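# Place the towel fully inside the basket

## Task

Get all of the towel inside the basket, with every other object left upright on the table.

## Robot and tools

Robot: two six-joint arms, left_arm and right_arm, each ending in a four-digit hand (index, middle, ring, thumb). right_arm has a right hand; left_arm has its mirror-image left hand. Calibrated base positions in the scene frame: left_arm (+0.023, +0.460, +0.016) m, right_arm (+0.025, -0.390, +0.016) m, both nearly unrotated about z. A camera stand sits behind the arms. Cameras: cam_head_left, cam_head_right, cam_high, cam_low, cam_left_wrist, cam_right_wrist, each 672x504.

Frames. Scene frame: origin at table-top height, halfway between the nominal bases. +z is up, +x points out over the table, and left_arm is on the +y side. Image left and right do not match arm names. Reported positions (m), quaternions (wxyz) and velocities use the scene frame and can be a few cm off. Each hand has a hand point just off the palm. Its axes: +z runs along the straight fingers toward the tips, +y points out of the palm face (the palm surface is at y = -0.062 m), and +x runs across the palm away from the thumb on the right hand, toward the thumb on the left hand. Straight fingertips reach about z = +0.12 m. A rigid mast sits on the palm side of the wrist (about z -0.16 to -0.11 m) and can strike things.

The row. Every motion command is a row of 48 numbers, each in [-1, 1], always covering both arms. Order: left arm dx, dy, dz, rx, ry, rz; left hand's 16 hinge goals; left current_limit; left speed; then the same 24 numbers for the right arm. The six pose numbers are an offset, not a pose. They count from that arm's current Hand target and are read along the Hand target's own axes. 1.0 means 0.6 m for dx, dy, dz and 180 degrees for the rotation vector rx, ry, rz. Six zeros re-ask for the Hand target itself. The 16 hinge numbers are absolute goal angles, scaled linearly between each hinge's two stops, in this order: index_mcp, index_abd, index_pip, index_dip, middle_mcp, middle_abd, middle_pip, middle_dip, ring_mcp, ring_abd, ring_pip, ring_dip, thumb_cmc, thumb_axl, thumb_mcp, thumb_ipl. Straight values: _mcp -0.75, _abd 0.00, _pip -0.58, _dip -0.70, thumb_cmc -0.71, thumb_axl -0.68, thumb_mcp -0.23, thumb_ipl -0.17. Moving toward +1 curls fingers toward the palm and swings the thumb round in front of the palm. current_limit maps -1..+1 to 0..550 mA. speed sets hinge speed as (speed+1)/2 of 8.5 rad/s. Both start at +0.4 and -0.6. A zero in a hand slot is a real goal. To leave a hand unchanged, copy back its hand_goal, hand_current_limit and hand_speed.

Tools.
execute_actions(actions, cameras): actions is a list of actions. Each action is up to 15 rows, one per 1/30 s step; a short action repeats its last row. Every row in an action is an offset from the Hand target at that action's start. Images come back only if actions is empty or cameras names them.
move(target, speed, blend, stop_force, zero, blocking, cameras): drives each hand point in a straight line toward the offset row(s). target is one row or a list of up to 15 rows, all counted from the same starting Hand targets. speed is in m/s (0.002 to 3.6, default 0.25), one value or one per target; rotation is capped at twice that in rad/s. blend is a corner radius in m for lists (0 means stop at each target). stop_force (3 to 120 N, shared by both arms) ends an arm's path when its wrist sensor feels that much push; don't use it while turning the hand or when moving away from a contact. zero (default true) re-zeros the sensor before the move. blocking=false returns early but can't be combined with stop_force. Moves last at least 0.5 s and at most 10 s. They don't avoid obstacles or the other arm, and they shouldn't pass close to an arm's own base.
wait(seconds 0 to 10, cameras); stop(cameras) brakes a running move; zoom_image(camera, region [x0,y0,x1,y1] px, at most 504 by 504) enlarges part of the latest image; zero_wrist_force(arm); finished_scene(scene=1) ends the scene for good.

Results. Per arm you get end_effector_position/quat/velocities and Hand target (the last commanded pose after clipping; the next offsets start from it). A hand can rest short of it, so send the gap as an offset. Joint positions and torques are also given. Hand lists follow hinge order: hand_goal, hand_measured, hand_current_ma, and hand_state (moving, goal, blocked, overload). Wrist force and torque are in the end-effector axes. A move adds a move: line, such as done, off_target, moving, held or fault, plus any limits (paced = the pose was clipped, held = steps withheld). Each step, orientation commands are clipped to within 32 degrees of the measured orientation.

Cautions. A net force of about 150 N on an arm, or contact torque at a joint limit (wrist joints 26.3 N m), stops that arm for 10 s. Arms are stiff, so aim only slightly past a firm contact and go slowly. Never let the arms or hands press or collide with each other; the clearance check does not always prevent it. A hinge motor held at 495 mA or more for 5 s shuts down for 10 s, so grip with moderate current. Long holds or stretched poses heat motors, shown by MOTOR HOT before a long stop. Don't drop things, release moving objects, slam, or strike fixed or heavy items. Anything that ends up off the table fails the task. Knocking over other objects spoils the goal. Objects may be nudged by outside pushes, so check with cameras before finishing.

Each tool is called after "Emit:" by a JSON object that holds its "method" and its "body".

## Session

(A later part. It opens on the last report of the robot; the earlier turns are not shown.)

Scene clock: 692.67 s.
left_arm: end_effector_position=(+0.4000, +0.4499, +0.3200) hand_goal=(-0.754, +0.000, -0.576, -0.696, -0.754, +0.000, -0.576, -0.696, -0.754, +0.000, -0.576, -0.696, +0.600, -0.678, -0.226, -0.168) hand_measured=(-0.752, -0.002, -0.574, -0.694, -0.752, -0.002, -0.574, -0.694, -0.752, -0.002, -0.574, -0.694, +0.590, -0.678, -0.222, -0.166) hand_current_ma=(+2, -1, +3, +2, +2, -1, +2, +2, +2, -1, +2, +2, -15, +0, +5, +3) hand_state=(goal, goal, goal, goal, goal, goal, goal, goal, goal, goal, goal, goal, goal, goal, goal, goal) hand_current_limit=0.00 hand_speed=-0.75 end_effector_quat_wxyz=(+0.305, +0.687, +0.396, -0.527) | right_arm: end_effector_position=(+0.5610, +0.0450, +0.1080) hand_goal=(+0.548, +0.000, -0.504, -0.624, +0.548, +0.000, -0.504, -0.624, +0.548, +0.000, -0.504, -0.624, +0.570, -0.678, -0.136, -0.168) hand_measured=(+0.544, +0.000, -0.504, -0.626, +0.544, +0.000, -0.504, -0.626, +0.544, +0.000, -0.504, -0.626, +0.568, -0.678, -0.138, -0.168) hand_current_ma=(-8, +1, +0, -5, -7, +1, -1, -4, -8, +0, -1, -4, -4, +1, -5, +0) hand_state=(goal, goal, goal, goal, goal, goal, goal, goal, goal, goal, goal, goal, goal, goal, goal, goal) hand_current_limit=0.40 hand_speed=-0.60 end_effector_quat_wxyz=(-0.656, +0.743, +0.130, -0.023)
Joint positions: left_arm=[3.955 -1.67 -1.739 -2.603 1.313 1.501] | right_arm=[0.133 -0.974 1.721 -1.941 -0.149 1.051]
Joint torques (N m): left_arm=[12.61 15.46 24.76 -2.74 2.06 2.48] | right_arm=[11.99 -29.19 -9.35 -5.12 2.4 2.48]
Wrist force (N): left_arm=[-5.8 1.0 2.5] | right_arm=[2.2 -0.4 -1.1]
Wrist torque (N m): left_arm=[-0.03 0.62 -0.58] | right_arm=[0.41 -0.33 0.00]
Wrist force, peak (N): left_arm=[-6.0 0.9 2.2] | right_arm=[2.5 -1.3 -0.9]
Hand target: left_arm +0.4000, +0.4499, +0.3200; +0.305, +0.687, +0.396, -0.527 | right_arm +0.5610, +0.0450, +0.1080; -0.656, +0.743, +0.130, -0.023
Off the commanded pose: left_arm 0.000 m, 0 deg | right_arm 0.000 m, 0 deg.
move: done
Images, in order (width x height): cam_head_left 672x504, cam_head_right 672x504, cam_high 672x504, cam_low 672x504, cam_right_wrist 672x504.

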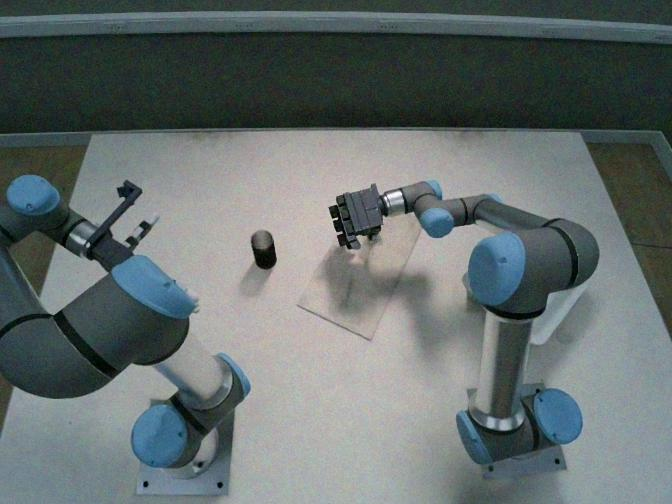

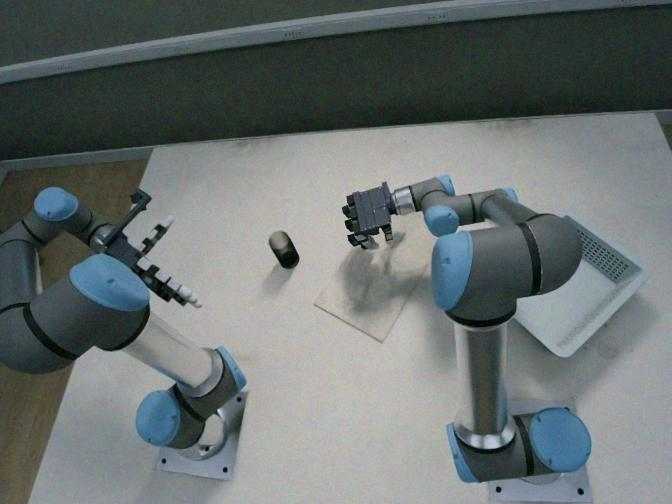

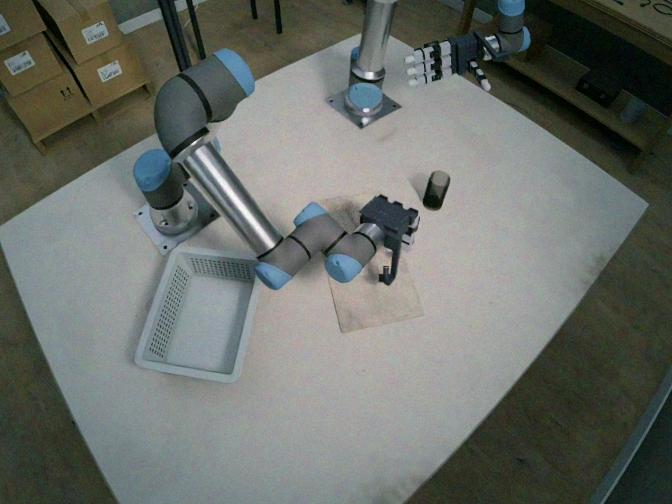

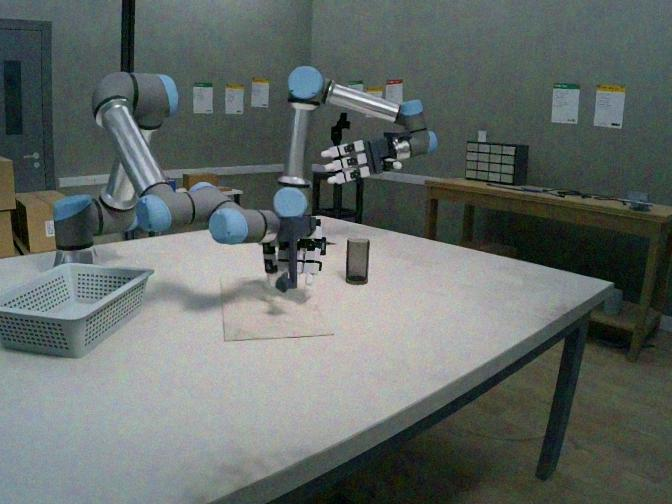

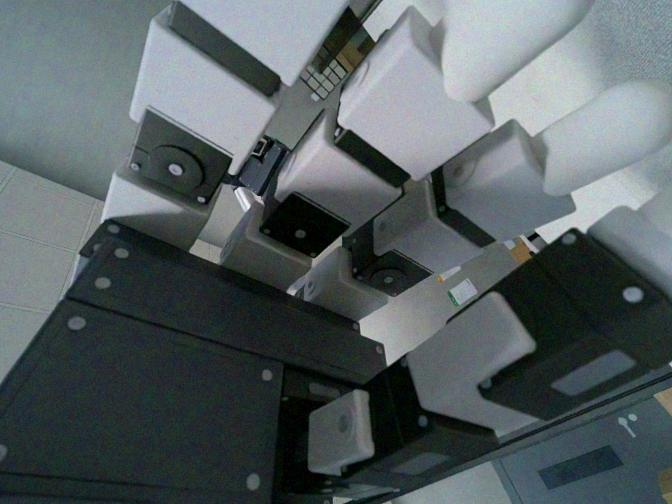

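Emit:
{"method": "move", "body": {"target": [0,0,0,0,0,0,-0.754,0,-0.576,-0.696,-0.754,0,-0.576,-0.696,-0.754,0,-0.576,-0.696,0.6,-0.678,-0.226,-0.168,0.0,-0.75,-0.0737,0.0023,0.0053,0,0,0,0.548,0,-0.504,-0.623,0.548,0,-0.504,-0.623,0.548,0,-0.504,-0.623,0.571,-0.678,-0.135,-0.168,0.4,-0.6]}}

Emit:
{"method": "move", "body": {"target": [0,0,0,0,0,0,-0.754,0,-0.576,-0.696,-0.754,0,-0.576,-0.696,-0.754,0,-0.576,-0.696,0.6,-0.678,-0.226,-0.168,0.0,-0.75,-0.0103,0.0735,0.0104,0,0,0,0.548,0,-0.504,-0.623,0.548,0,-0.504,-0.623,0.548,0,-0.504,-0.623,0.571,-0.678,-0.135,-0.168,0.4,-0.6], "speed": 0.03, "stop_force": 6, "cameras": ["cam_head_left","cam_head_right","cam_high","cam_low","cam_right_wrist"]}}

Emit:
{"method": "zoom_image", "body": {"camera": "cam_low", "region": [200, 200, 360, 360]}}

Emit:
{"method": "zoom_image", "body": {"camera": "cam_high", "region": [270, 130, 450, 340]}}

Emit:
{"method": "zoom_image", "body": {"camera": "cam_head_left", "region": [280, 160, 460, 350]}}

Scene clock: 706.10 s.
left_arm: end_effector_position=(+0.4000, +0.4499, +0.3200) hand_goal=(-0.754, +0.000, -0.576, -0.696, -0.754, +0.000, -0.576, -0.696, -0.754, +0.000, -0.576, -0.696, +0.600, -0.678, -0.226, -0.168) hand_measured=(-0.752, -0.002, -0.574, -0.694, -0.752, -0.002, -0.574, -0.694, -0.752, -0.002, -0.574, -0.694, +0.590, -0.678, -0.222, -0.166) hand_current_ma=(+2, -1, +3, +2, +2, -1, +2, +2, +2, -1, +2, +2, -15, +0, +5, +3) hand_state=(goal, goal, goal, goal, goal, goal, goal, goal, goal, goal, goal, goal, goal, goal, goal, goal) hand_current_limit=0.00 hand_speed=-0.75 end_effector_quat_wxyz=(+0.305, +0.687, +0.396, -0.527) | right_arm: end_effector_position=(+0.5179, +0.0380, +0.1002) hand_goal=(+0.548, +0.000, -0.504, -0.624, +0.548, +0.000, -0.504, -0.624, +0.548, +0.000, -0.504, -0.624, +0.570, -0.678, -0.136, -0.168) hand_measured=(+0.544, +0.000, -0.504, -0.626, +0.544, +0.000, -0.504, -0.626, +0.544, +0.000, -0.504, -0.626, +0.568, -0.678, -0.138, -0.168) hand_current_ma=(-8, +1, +0, -5, -7, +1, -1, -4, -8, +0, -1, -4, -4, +1, -5, +0) hand_state=(goal, goal, goal, goal, goal, goal, goal, goal, goal, goal, goal, goal, goal, goal, goal, goal) hand_current_limit=0.40 hand_speed=-0.60 end_effector_quat_wxyz=(-0.656, +0.743, +0.130, -0.023)
Joint positions: left_arm=[3.955 -1.67 -1.739 -2.603 1.313 1.501] | right_arm=[0.132 -1.035 1.86 -2.015 -0.15 1.047]
Joint torques (N m): left_arm=[12.38 15.51 24.25 -2.68 2.01 2.6] | right_arm=[-14.01 -51.89 -7.86 -5.1 0.25 2.43]
Wrist force (N): left_arm=[-5.7 1.2 2.1] | right_arm=[2.3 -0.4 -0.7]
Wrist torque (N m): left_arm=[0.02 0.60 -0.57] | right_arm=[0.38 -0.35 0.01]
Wrist force, peak (N): left_arm=[-6.0 1.0 2.3] | right_arm=[3.0 -0.5 -0.8]
Hand target: left_arm +0.4000, +0.4499, +0.3200; +0.305, +0.687, +0.396, -0.527 | right_arm +0.5179, +0.0380, +0.1002; -0.656, +0.743, +0.130, -0.023
Off the commanded pose: left_arm 0.000 m, 0 deg | right_arm 0.000 m, 0 deg.
move: done

Scene clock: 708.70 s.
left_arm: end_effector_position=(+0.4000, +0.4499, +0.3200) hand_goal=(-0.754, +0.000, -0.576, -0.696, -0.754, +0.000, -0.576, -0.696, -0.754, +0.000, -0.576, -0.696, +0.600, -0.678, -0.226, -0.168) hand_measured=(-0.752, -0.002, -0.574, -0.694, -0.752, -0.002, -0.574, -0.694, -0.752, -0.002, -0.574, -0.694, +0.590, -0.678, -0.222, -0.166) hand_current_ma=(+2, -1, +3, +2, +2, -1, +2, +2, +2, -1, +2, +2, -15, +0, +5, +3) hand_state=(goal, goal, goal, goal, goal, goal, goal, goal, goal, goal, goal, goal, goal, goal, goal, goal) hand_current_limit=0.00 hand_speed=-0.75 end_effector_quat_wxyz=(+0.305, +0.687, +0.396, -0.527) | right_arm: end_effector_position=(+0.5178, +0.0379, +0.0597) hand_goal=(+0.548, +0.000, -0.504, -0.624, +0.548, +0.000, -0.504, -0.624, +0.548, +0.000, -0.504, -0.624, +0.570, -0.678, -0.136, -0.168) hand_measured=(+0.546, +0.004, -0.502, -0.622, +0.544, +0.000, -0.504, -0.626, +0.544, +0.000, -0.504, -0.626, +0.568, -0.678, -0.138, -0.168) hand_current_ma=(-2, +7, +5, +4, -7, +1, -1, -4, -8, +0, -1, -4, -3, +1, -5, +0) hand_state=(goal, goal, goal, goal, goal, goal, goal, goal, goal, goal, goal, goal, goal, goal, goal, goal) hand_current_limit=0.40 hand_speed=-0.60 end_effector_quat_wxyz=(-0.656, +0.743, +0.130, -0.023)
Joint positions: left_arm=[3.955 -1.67 -1.739 -2.603 1.313 1.501] | right_arm=[0.132 -0.959 1.875 -2.104 -0.15 1.046]
Joint torques (N m): left_arm=[13.2 15.73 24.06 -2.61 1.8 2.43] | right_arm=[-7.61 -50.01 -22.68 0.55 -0.86 -2.83]
Wrist force (N): left_arm=[-5.9 0.9 2.1] | right_arm=[2.4 -5.8 0.1]
Wrist torque (N m): left_arm=[-0.02 0.62 -0.58] | right_arm=[0.17 -0.30 0.15]
Wrist force, peak (N): left_arm=[-6.0 1.0 2.2] | right_arm=[2.7 -14.7 0.4]
Hand target: left_arm +0.4000, +0.4499, +0.3200; +0.305, +0.687, +0.396, -0.527 | right_arm +0.5178, +0.0379, +0.0597; -0.656, +0.743, +0.130, -0.023 (not the last commanded pose)
Off the commanded pose: left_arm 0.000 m, 0 deg | right_arm 0.004 m, 0 deg.
move: contact (right_arm)
Images, in order (width x height): cam_head_left 672x504, cam_head_right 672x504, cam_high 672x504, cam_low 672x504, cam_right_wrist 672x504.

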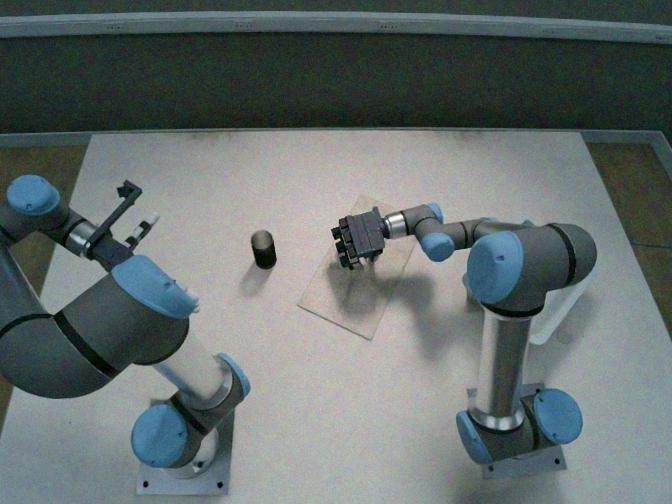

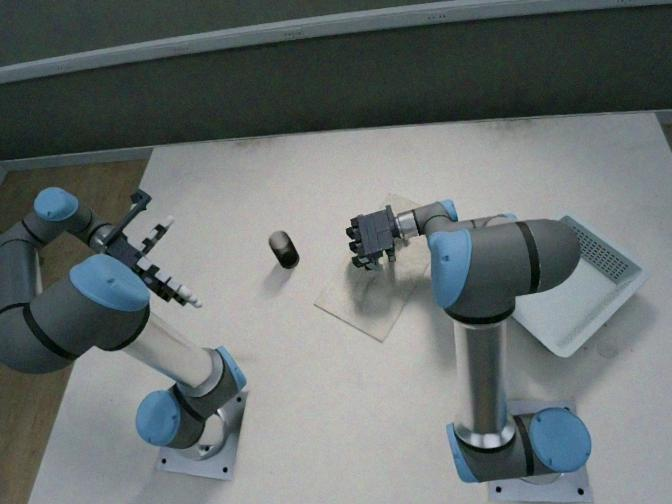

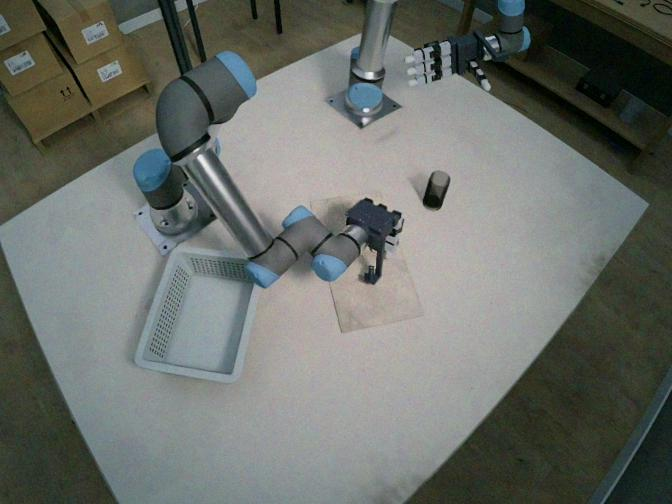

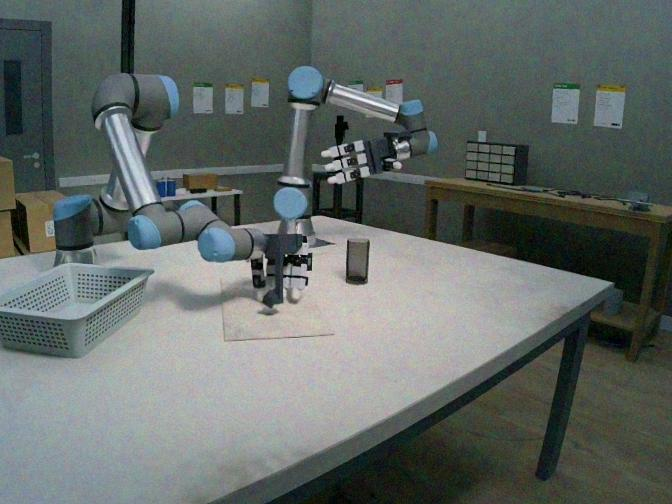

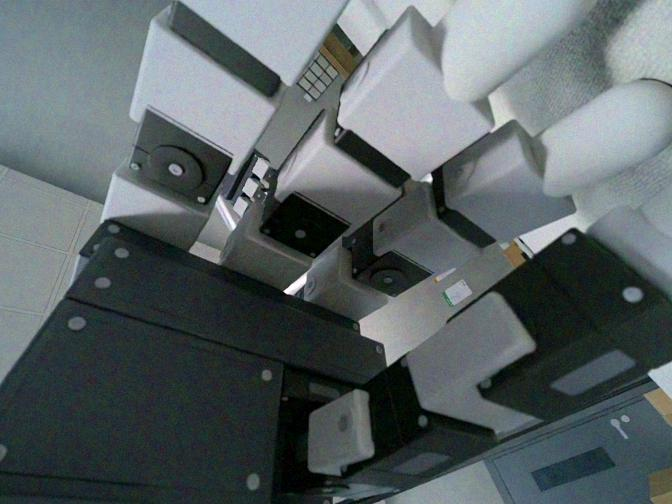

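Scaled by 3.150 from the camera's 672x504 image, which has a finer 960x720 frame.

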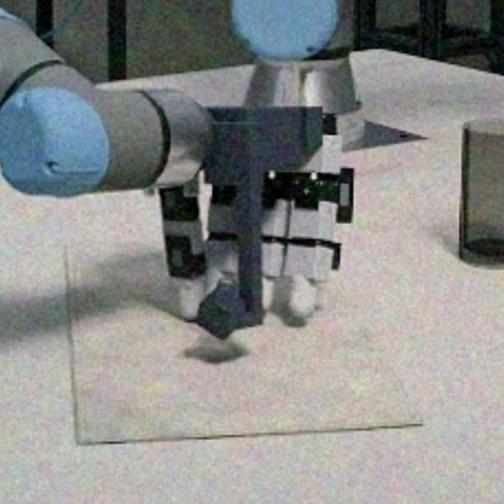

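Scaled by 2.400 from the camera's 672x504 image, which has a finer 960x720 frame.

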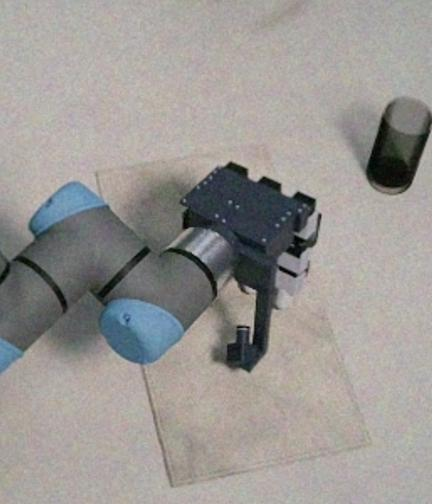

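Scaled by 2.653 from the camera's 672x504 image, which has a finer 960x720 frame.

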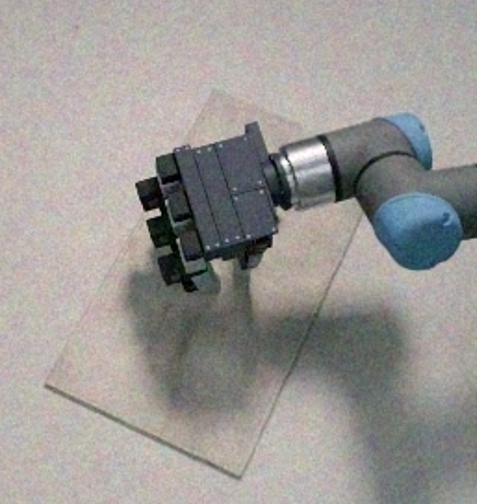

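Emit:
{"method": "move", "body": {"target": [0,0,0,0,0,0,-0.754,0,-0.576,-0.696,-0.754,0,-0.576,-0.696,-0.754,0,-0.576,-0.696,0.6,-0.678,-0.226,-0.168,0.0,-0.75,-0.0014,0.0098,0.0014,0,0,0,0.548,0,-0.504,-0.623,0.548,0,-0.504,-0.623,0.548,0,-0.504,-0.623,0.571,-0.678,-0.135,-0.168,0.0,-0.9], "speed": 0.03}}

Emit:
{"method": "move", "body": {"target": [0,0,0,0,0,0,-0.754,0,-0.576,-0.696,-0.754,0,-0.576,-0.696,-0.754,0,-0.576,-0.696,0.6,-0.678,-0.226,-0.168,0.0,-0.75,0,0,0,0,0,0,0.85,0,-0.504,-0.623,0.85,0,-0.504,-0.623,0.85,0,-0.504,-0.623,0.571,-0.678,0.225,-0.168,0.2,-0.9], "cameras": ["cam_head_left","cam_head_right","cam_high","cam_low","cam_right_wrist"]}}

Emit:
{"method": "zoom_image", "body": {"camera": "cam_low", "region": [200, 200, 360, 360]}}

Emit:
{"method": "zoom_image", "body": {"camera": "cam_head_left", "region": [280, 160, 460, 350]}}

Scene clock: 720.57 s.
left_arm: end_effector_position=(+0.4000, +0.4499, +0.3200) hand_goal=(-0.754, +0.000, -0.576, -0.696, -0.754, +0.000, -0.576, -0.696, -0.754, +0.000, -0.576, -0.696, +0.600, -0.678, -0.226, -0.168) hand_measured=(-0.752, -0.002, -0.574, -0.694, -0.752, -0.002, -0.574, -0.694, -0.752, -0.002, -0.574, -0.694, +0.590, -0.678, -0.222, -0.166) hand_current_ma=(+2, -1, +3, +2, +2, -1, +2, +2, +2, -1, +2, +2, -15, +0, +5, +3) hand_state=(goal, goal, goal, goal, goal, goal, goal, goal, goal, goal, goal, goal, goal, goal, goal, goal) hand_current_limit=0.00 hand_speed=-0.75 end_effector_quat_wxyz=(+0.305, +0.687, +0.396, -0.527) | right_arm: end_effector_position=(+0.5179, +0.0380, +0.0539) hand_goal=(+0.548, +0.000, -0.504, -0.624, +0.548, +0.000, -0.504, -0.624, +0.548, +0.000, -0.504, -0.624, +0.570, -0.678, -0.136, -0.168) hand_measured=(+0.552, +0.014, -0.476, -0.598, +0.544, +0.000, -0.504, -0.626, +0.544, +0.000, -0.504, -0.626, +0.574, -0.678, -0.140, -0.168) hand_current_ma=(+10, +27, +78, +73, -6, +1, -1, -4, -8, +0, -1, -4, +7, +1, -7, +0) hand_state=(goal, goal, blocked, blocked, goal, goal, goal, goal, goal, goal, goal, goal, goal, goal, goal, goal) hand_current_limit=0.00 hand_speed=-0.90 end_effector_quat_wxyz=(-0.656, +0.743, +0.130, -0.023)
Joint positions: left_arm=[3.955 -1.67 -1.739 -2.603 1.313 1.501] | right_arm=[0.132 -0.947 1.876 -2.117 -0.149 1.046]
Joint torques (N m): left_arm=[12.36 15.71 24.1 -2.55 2 2.62] | right_arm=[-8.93 20.9 14.35 -1.95 -13.51 -1.3]
Wrist force (N): left_arm=[-5.8 1.0 2.1] | right_arm=[4.0 -95.8 -0.8]
Wrist torque (N m): left_arm=[-0.01 0.62 -0.58] | right_arm=[-5.80 -0.36 1.55]
Wrist force, peak (N): left_arm=[-6.0 1.1 2.2] | right_arm=[4.0 -95.8 -0.8]
Hand target: left_arm +0.4000, +0.4499, +0.3200; +0.305, +0.687, +0.396, -0.527 | right_arm +0.5178, +0.0380, +0.0537; -0.656, +0.743, +0.130, -0.023
Off the commanded pose: left_arm 0.000 m, 0 deg | right_arm 0.000 m, 0 deg.
move: done

Scene clock: 721.70 s.
left_arm: end_effector_position=(+0.4000, +0.4499, +0.3200) hand_goal=(-0.754, +0.000, -0.576, -0.696, -0.754, +0.000, -0.576, -0.696, -0.754, +0.000, -0.576, -0.696, +0.600, -0.678, -0.226, -0.168) hand_measured=(-0.752, -0.002, -0.574, -0.694, -0.752, -0.002, -0.574, -0.694, -0.752, -0.002, -0.574, -0.694, +0.590, -0.678, -0.222, -0.166) hand_current_ma=(+2, -1, +3, +2, +2, -1, +2, +2, +2, -1, +2, +2, -15, +0, +5, +3) hand_state=(goal, goal, goal, goal, goal, goal, goal, goal, goal, goal, goal, goal, goal, goal, goal, goal) hand_current_limit=0.00 hand_speed=-0.75 end_effector_quat_wxyz=(+0.305, +0.687, +0.396, -0.527) | right_arm: end_effector_position=(+0.5178, +0.0379, +0.0536) hand_goal=(+0.850, +0.000, -0.504, -0.624, +0.850, +0.000, -0.504, -0.624, +0.850, +0.000, -0.504, -0.624, +0.570, -0.678, +0.224, -0.168) hand_measured=(+0.660, +0.022, -0.524, -0.636, +0.840, +0.000, -0.506, -0.626, +0.838, +0.000, -0.504, -0.626, +0.578, -0.678, -0.120, -0.186) hand_current_ma=(-330, +47, -49, -28, -26, +1, -3, -4, -32, +0, -1, -4, +19, +1, -330, -63) hand_state=(blocked, blocked, goal, goal, goal, goal, goal, goal, goal, goal, goal, goal, goal, goal, blocked, goal) hand_current_limit=0.20 hand_speed=-0.90 end_effector_quat_wxyz=(-0.656, +0.743, +0.130, -0.023)
Joint positions: left_arm=[3.955 -1.67 -1.739 -2.603 1.313 1.501] | right_arm=[0.132 -0.947 1.876 -2.117 -0.15 1.046]
Joint torques (N m): left_arm=[12.31 15.49 24.22 -2.67 1.93 2.47] | right_arm=[-2.62 -15.79 -1.87 -2.02 -5.25 -0.23]
Wrist force (N): left_arm=[-5.8 0.9 2.1] | right_arm=[3.2 -72.2 -10.3]
Wrist torque (N m): left_arm=[-0.03 0.61 -0.57] | right_arm=[-5.76 -0.48 0.84]
Wrist force, peak (N): left_arm=[-5.9 1.0 2.3] | right_arm=[3.9 -97.3 -0.9]
Hand target: left_arm +0.4000, +0.4499, +0.3200; +0.305, +0.687, +0.396, -0.527 | right_arm +0.5178, +0.0380, +0.0537; -0.656, +0.743, +0.130, -0.023
Off the commanded pose: left_arm 0.000 m, 0 deg | right_arm 0.000 m, 0 deg.
move: done
Images, in order (width x height): cam_head_left 672x504, cam_head_right 672x504, cam_high 672x504, cam_low 672x504, cam_right_wrist 672x504.

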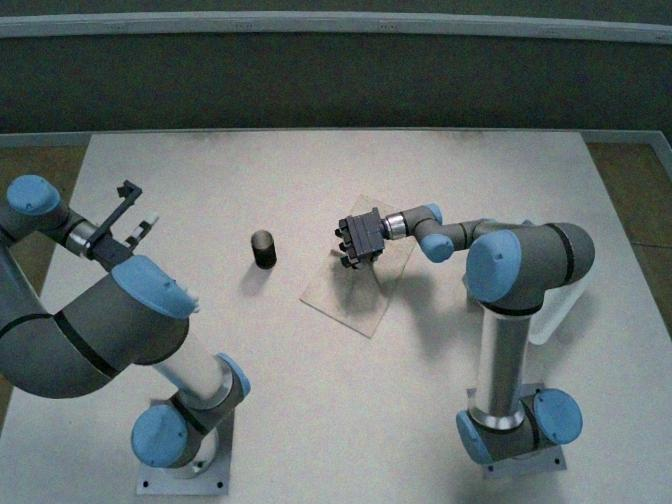

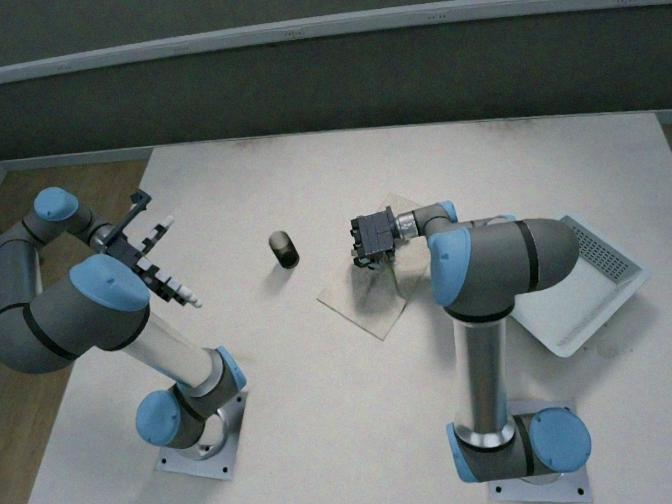

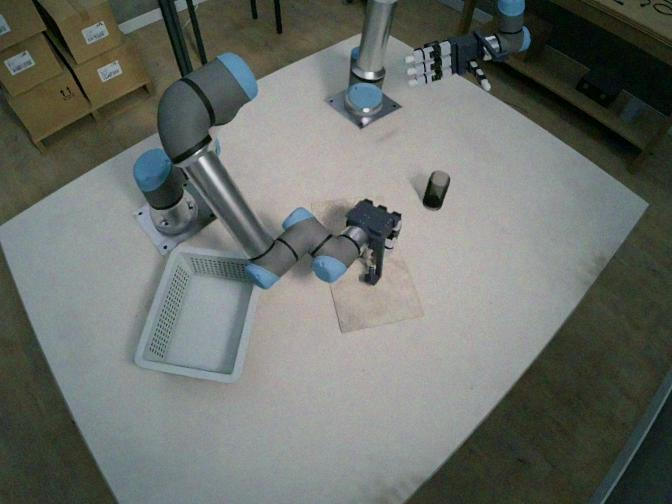

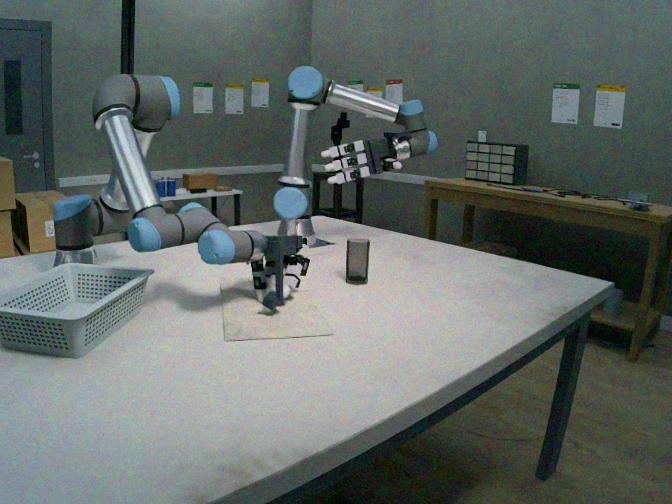

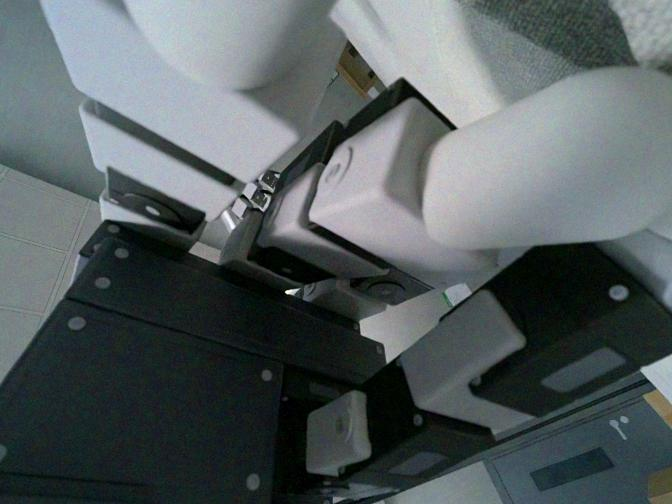

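Scaled by 3.150 from the camera's 672x504 image, which has a finer 960x720 frame.

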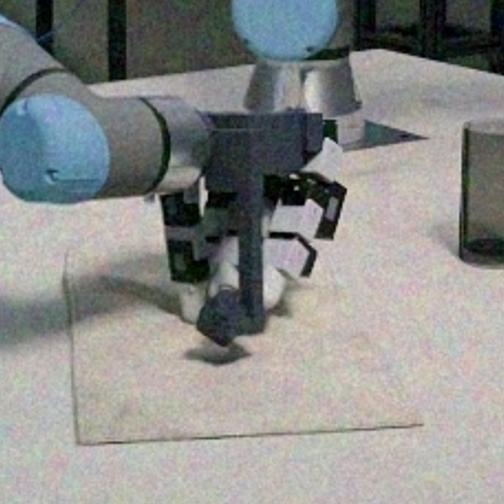

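Scaled by 2.653 from the camera's 672x504 image, which has a finer 960x720 frame.

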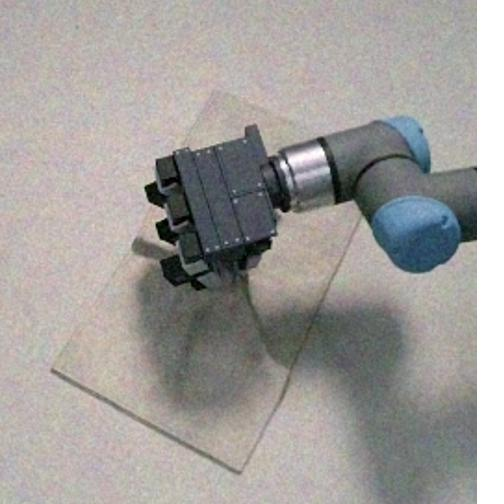

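Emit:
{"method": "move", "body": {"target": [0,0,0,0,0,0,-0.754,0,-0.576,-0.696,-0.754,0,-0.576,-0.696,-0.754,0,-0.576,-0.696,0.6,-0.678,-0.226,-0.168,0.0,-0.75,0.0014,-0.0098,-0.0014,0,0,0,0.85,0,-0.504,-0.623,0.85,0,-0.504,-0.623,0.85,0,-0.504,-0.623,0.571,-0.678,0.225,-0.168,0.2,-0.9], "speed": 0.02}}

Emit:
{"method": "move", "body": {"target": [0,0,0,0,0,0,-0.754,0,-0.576,-0.696,-0.754,0,-0.576,-0.696,-0.754,0,-0.576,-0.696,0.6,-0.678,-0.226,-0.168,0.0,-0.75,0.0092,-0.0654,-0.0093,0,0,0,0.85,0,-0.504,-0.623,0.85,0,-0.504,-0.623,0.85,0,-0.504,-0.623,0.571,-0.678,0.225,-0.168,0.2,-0.9], "speed": 0.05, "cameras": ["cam_head_left","cam_head_right","cam_high","cam_low","cam_right_wrist"]}}

Emit:
{"method": "zoom_image", "body": {"camera": "cam_low", "region": [200, 200, 360, 360]}}

Emit:
{"method": "zoom_image", "body": {"camera": "cam_head_left", "region": [280, 160, 460, 350]}}

Scene clock: 732.40 s.
left_arm: end_effector_position=(+0.4000, +0.4499, +0.3200) hand_goal=(-0.754, +0.000, -0.576, -0.696, -0.754, +0.000, -0.576, -0.696, -0.754, +0.000, -0.576, -0.696, +0.600, -0.678, -0.226, -0.168) hand_measured=(-0.752, -0.002, -0.574, -0.694, -0.752, -0.002, -0.574, -0.694, -0.752, -0.002, -0.574, -0.694, +0.590, -0.678, -0.222, -0.166) hand_current_ma=(+2, -1, +3, +2, +2, -1, +2, +2, +2, -1, +2, +2, -15, +0, +5, +3) hand_state=(goal, goal, goal, goal, goal, goal, goal, goal, goal, goal, goal, goal, goal, goal, goal, goal) hand_current_limit=0.00 hand_speed=-0.75 end_effector_quat_wxyz=(+0.305, +0.687, +0.396, -0.527) | right_arm: end_effector_position=(+0.5178, +0.0379, +0.0596) hand_goal=(+0.850, +0.000, -0.504, -0.624, +0.850, +0.000, -0.504, -0.624, +0.850, +0.000, -0.504, -0.624, +0.570, -0.678, +0.224, -0.168) hand_measured=(+0.668, +0.002, -0.526, -0.638, +0.840, +0.000, -0.506, -0.626, +0.838, +0.000, -0.504, -0.626, +0.572, -0.678, -0.118, -0.186) hand_current_ma=(-330, +2, -56, -32, -26, +1, -3, -4, -32, +0, -1, -4, +2, +1, -330, -67) hand_state=(blocked, goal, blocked, goal, goal, goal, goal, goal, goal, goal, goal, goal, goal, goal, blocked, goal) hand_current_limit=0.20 hand_speed=-0.90 end_effector_quat_wxyz=(-0.656, +0.743, +0.130, -0.023)
Joint positions: left_arm=[3.955 -1.67 -1.739 -2.603 1.313 1.501] | right_arm=[0.132 -0.959 1.875 -2.105 -0.15 1.047]
Joint torques (N m): left_arm=[12.41 15.64 24.15 -2.4 2.03 2.54] | right_arm=[8.25 -52.8 -23.33 0.61 2.97 -2.51]
Wrist force (N): left_arm=[-5.9 0.8 2.1] | right_arm=[-0.3 0.8 -0.9]
Wrist torque (N m): left_arm=[-0.02 0.61 -0.58] | right_arm=[0.58 0.01 -0.13]
Wrist force, peak (N): left_arm=[-6.0 0.8 2.2] | right_arm=[3.3 -72.2 -10.1]
Hand target: left_arm +0.4000, +0.4499, +0.3200; +0.305, +0.687, +0.396, -0.527 | right_arm +0.5178, +0.0379, +0.0597; -0.656, +0.743, +0.130, -0.023
Off the commanded pose: left_arm 0.000 m, 0 deg | right_arm 0.000 m, 0 deg.
move: done

Scene clock: 733.77 s.
left_arm: end_effector_position=(+0.4000, +0.4499, +0.3200) hand_goal=(-0.754, +0.000, -0.576, -0.696, -0.754, +0.000, -0.576, -0.696, -0.754, +0.000, -0.576, -0.696, +0.600, -0.678, -0.226, -0.168) hand_measured=(-0.752, -0.002, -0.574, -0.694, -0.752, -0.002, -0.574, -0.694, -0.752, -0.002, -0.574, -0.694, +0.590, -0.678, -0.222, -0.166) hand_current_ma=(+2, -1, +3, +2, +2, -1, +2, +2, +2, -1, +2, +2, -15, +0, +5, +3) hand_state=(goal, goal, goal, goal, goal, goal, goal, goal, goal, goal, goal, goal, goal, goal, goal, goal) hand_current_limit=0.00 hand_speed=-0.75 end_effector_quat_wxyz=(+0.305, +0.687, +0.396, -0.527) | right_arm: end_effector_position=(+0.5178, +0.0380, +0.0997) hand_goal=(+0.850, +0.000, -0.504, -0.624, +0.850, +0.000, -0.504, -0.624, +0.850, +0.000, -0.504, -0.624, +0.570, -0.678, +0.224, -0.168) hand_measured=(+0.668, +0.000, -0.526, -0.638, +0.840, +0.000, -0.506, -0.626, +0.838, +0.000, -0.504, -0.626, +0.572, -0.678, -0.114, -0.186) hand_current_ma=(-330, +0, -61, -35, -26, +1, -3, -4, -32, +0, -1, -4, +2, +1, -330, -67) hand_state=(blocked, goal, blocked, goal, goal, goal, goal, goal, goal, goal, goal, goal, goal, goal, blocked, goal) hand_current_limit=0.20 hand_speed=-0.90 end_effector_quat_wxyz=(-0.656, +0.743, +0.130, -0.023)
Joint positions: left_arm=[3.955 -1.67 -1.739 -2.603 1.313 1.501] | right_arm=[0.132 -1.034 1.86 -2.015 -0.15 1.046]
Joint torques (N m): left_arm=[12.32 15.01 23.84 -2.6 1.99 2.46] | right_arm=[-12.59 -51.45 -25.72 0.79 0.72 -2.89]
Wrist force (N): left_arm=[-5.8 1.0 2.1] | right_arm=[-0.1 1.5 -0.6]
Wrist torque (N m): left_arm=[0.00 0.61 -0.57] | right_arm=[0.65 -0.03 0.02]
Wrist force, peak (N): left_arm=[-6.0 1.0 2.1] | right_arm=[0.0 1.7 -0.7]
Hand target: left_arm +0.4000, +0.4499, +0.3200; +0.305, +0.687, +0.396, -0.527 | right_arm +0.5179, +0.0379, +0.0997; -0.656, +0.743, +0.130, -0.023
Off the commanded pose: left_arm 0.000 m, 0 deg | right_arm 0.000 m, 0 deg.
move: done
Images, in order (width x height): cam_head_left 672x504, cam_head_right 672x504, cam_high 672x504, cam_low 672x504, cam_right_wrist 672x504.

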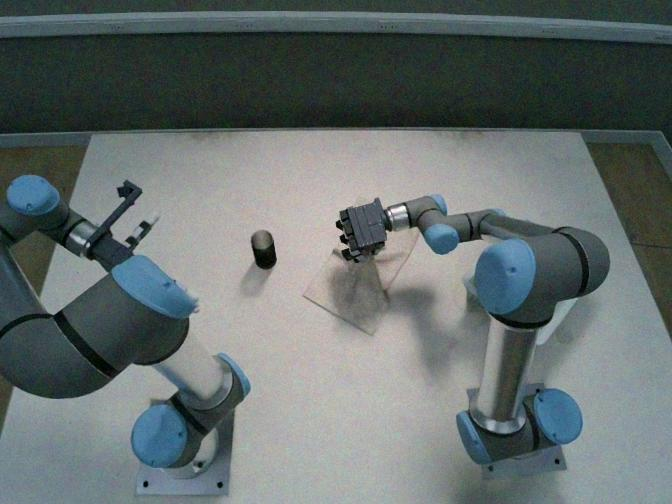

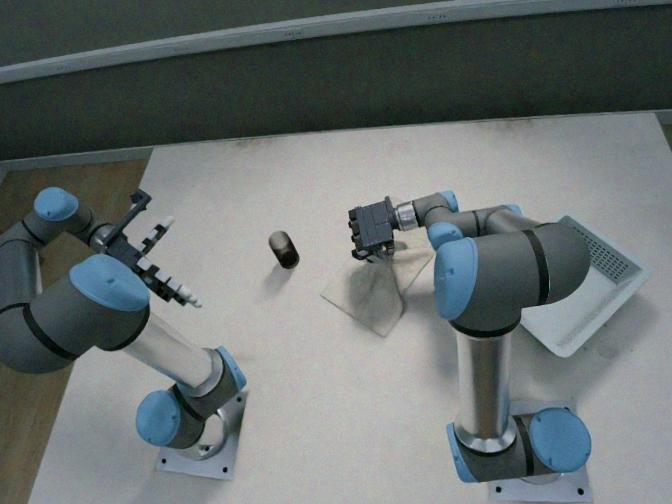

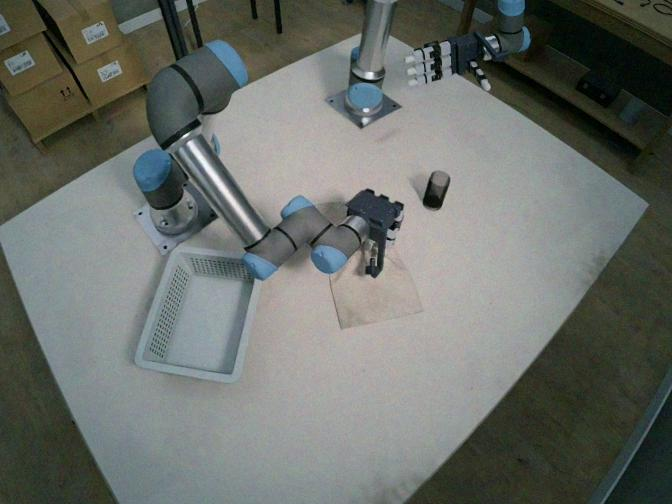

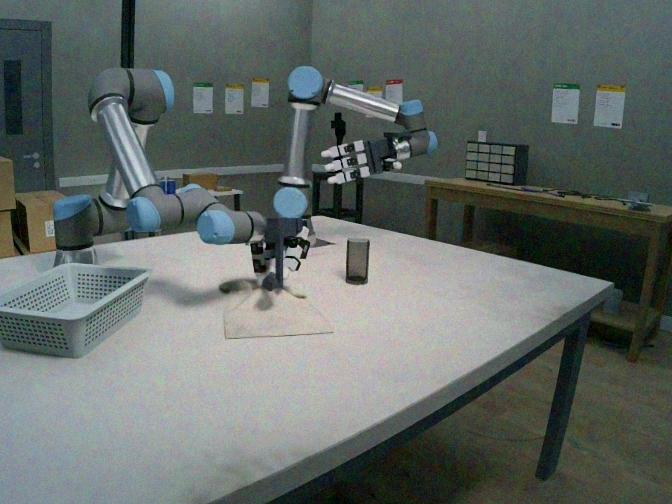

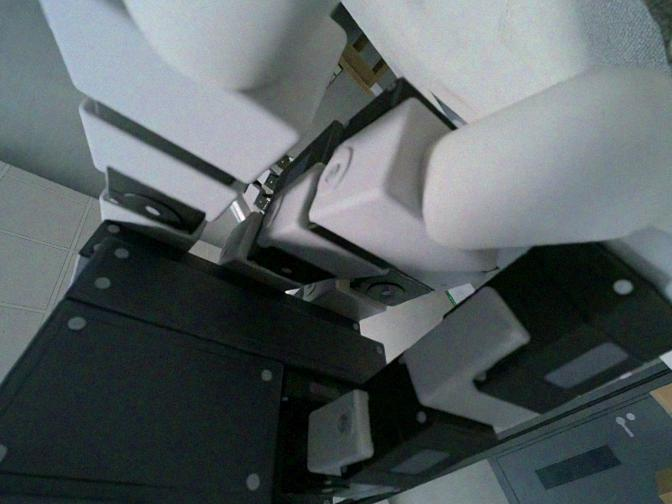

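Scaled by 3.150 from the camera's 672x504 image, which has a finer 960x720 frame.

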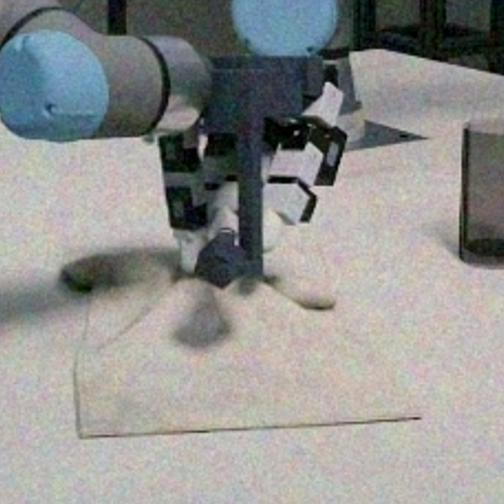

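Scaled by 2.653 from the camera's 672x504 image, which has a finer 960x720 frame.

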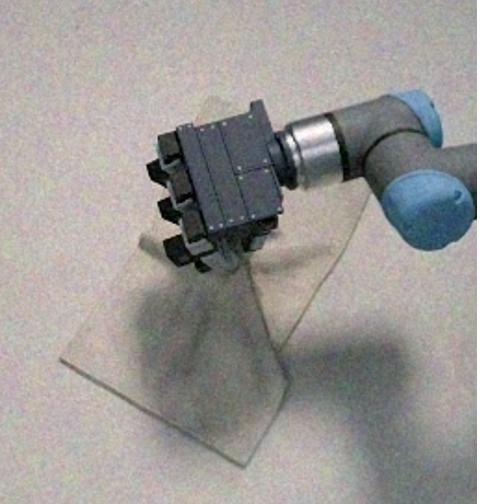

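Emit:
{"method": "move", "body": {"target": [0,0,0,0,0,0,-0.754,0,-0.576,-0.696,-0.754,0,-0.576,-0.696,-0.754,0,-0.576,-0.696,0.6,-0.678,-0.226,-0.168,0.0,-0.75,0.0597,-0.4248,-0.0602,0,0,0,0.85,0,-0.504,-0.623,0.85,0,-0.504,-0.623,0.85,0,-0.504,-0.623,0.571,-0.678,0.225,-0.168,0.2,-0.9], "speed": 0.1, "cameras": ["cam_head_left","cam_head_right","cam_high","cam_low","cam_right_wrist"]}}

Scene clock: 748.17 s.
left_arm: end_effector_position=(+0.4000, +0.4499, +0.3200) hand_goal=(-0.754, +0.000, -0.576, -0.696, -0.754, +0.000, -0.576, -0.696, -0.754, +0.000, -0.576, -0.696, +0.600, -0.678, -0.226, -0.168) hand_measured=(-0.752, -0.002, -0.574, -0.694, -0.752, -0.002, -0.574, -0.694, -0.752, -0.002, -0.574, -0.694, +0.590, -0.678, -0.222, -0.166) hand_current_ma=(+2, -1, +3, +2, +2, -1, +2, +2, +2, -1, +2, +2, -15, +0, +5, +3) hand_state=(goal, goal, goal, goal, goal, goal, goal, goal, goal, goal, goal, goal, goal, goal, goal, goal) hand_current_limit=0.00 hand_speed=-0.75 end_effector_quat_wxyz=(+0.305, +0.687, +0.396, -0.527) | right_arm: end_effector_position=(+0.5182, +0.0378, +0.3596) hand_goal=(+0.850, +0.000, -0.504, -0.624, +0.850, +0.000, -0.504, -0.624, +0.850, +0.000, -0.504, -0.624, +0.570, -0.678, +0.224, -0.168) hand_measured=(+0.668, -0.002, -0.528, -0.640, +0.840, +0.000, -0.506, -0.626, +0.838, +0.000, -0.504, -0.626, +0.572, -0.678, -0.110, -0.186) hand_current_ma=(-330, -4, -64, -37, -26, +1, -3, -4, -32, +0, -1, -4, +2, +1, -330, -67) hand_state=(blocked, goal, blocked, goal, goal, goal, goal, goal, goal, goal, goal, goal, goal, goal, blocked, goal) hand_current_limit=0.20 hand_speed=-0.90 end_effector_quat_wxyz=(-0.656, +0.743, +0.130, -0.023)
Joint positions: left_arm=[3.955 -1.67 -1.739 -2.603 1.313 1.501] | right_arm=[0.132 -1.337 1.533 -1.386 -0.15 1.047]
Joint torques (N m): left_arm=[13.12 15.39 23.57 -2.52 1.99 2.51] | right_arm=[-13.23 -19 -31.84 0.39 3.09 -2.45]
Wrist force (N): left_arm=[-5.8 1.0 2.3] | right_arm=[-0.1 1.5 -0.9]
Wrist torque (N m): left_arm=[-0.03 0.61 -0.57] | right_arm=[0.66 -0.03 0.01]
Wrist force, peak (N): left_arm=[-6.0 1.0 2.3] | right_arm=[-0.2 2.3 -0.7]
Hand target: left_arm +0.4000, +0.4499, +0.3200; +0.305, +0.687, +0.396, -0.527 | right_arm +0.5182, +0.0378, +0.3596; -0.656, +0.743, +0.130, -0.023
Off the commanded pose: left_arm 0.000 m, 0 deg | right_arm 0.000 m, 0 deg.
move: done
Images, in order (width x height): cam_head_left 672x504, cam_head_right 672x504, cam_high 672x504, cam_low 672x504, cam_right_wrist 672x504.

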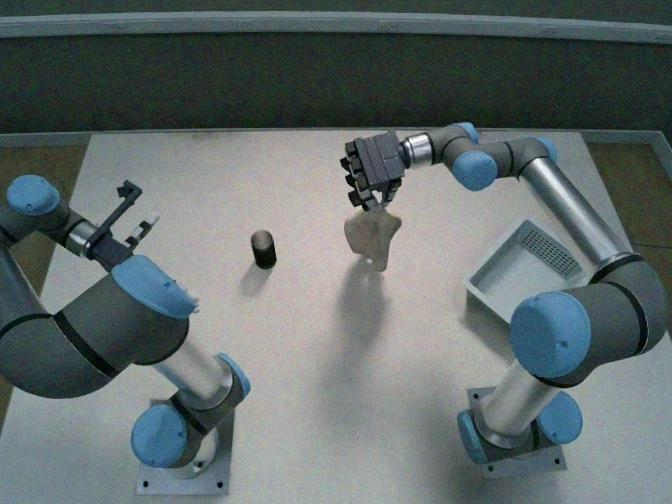

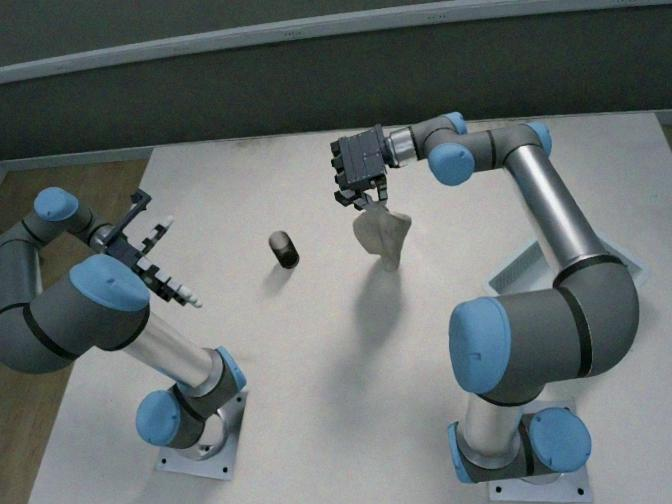

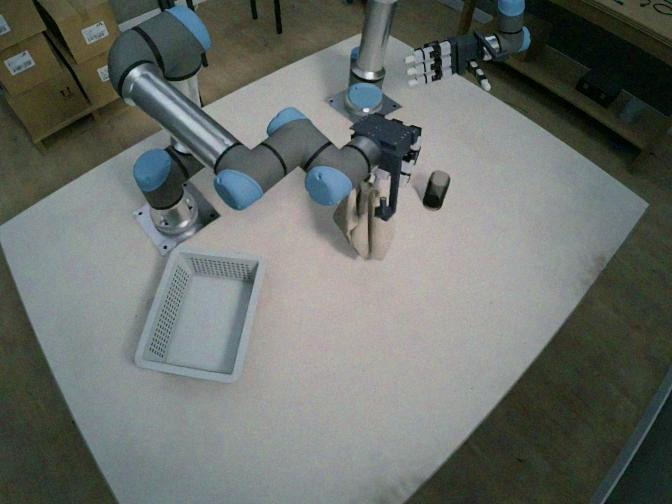

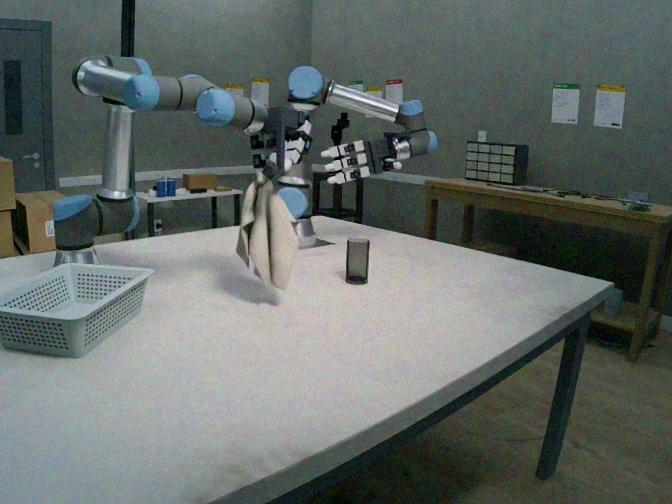

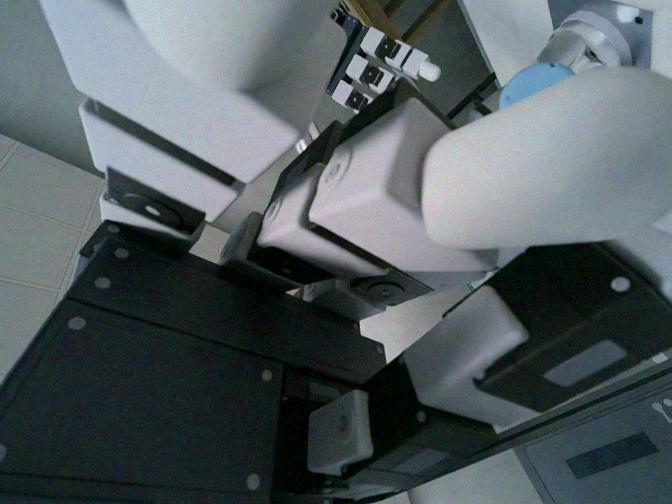

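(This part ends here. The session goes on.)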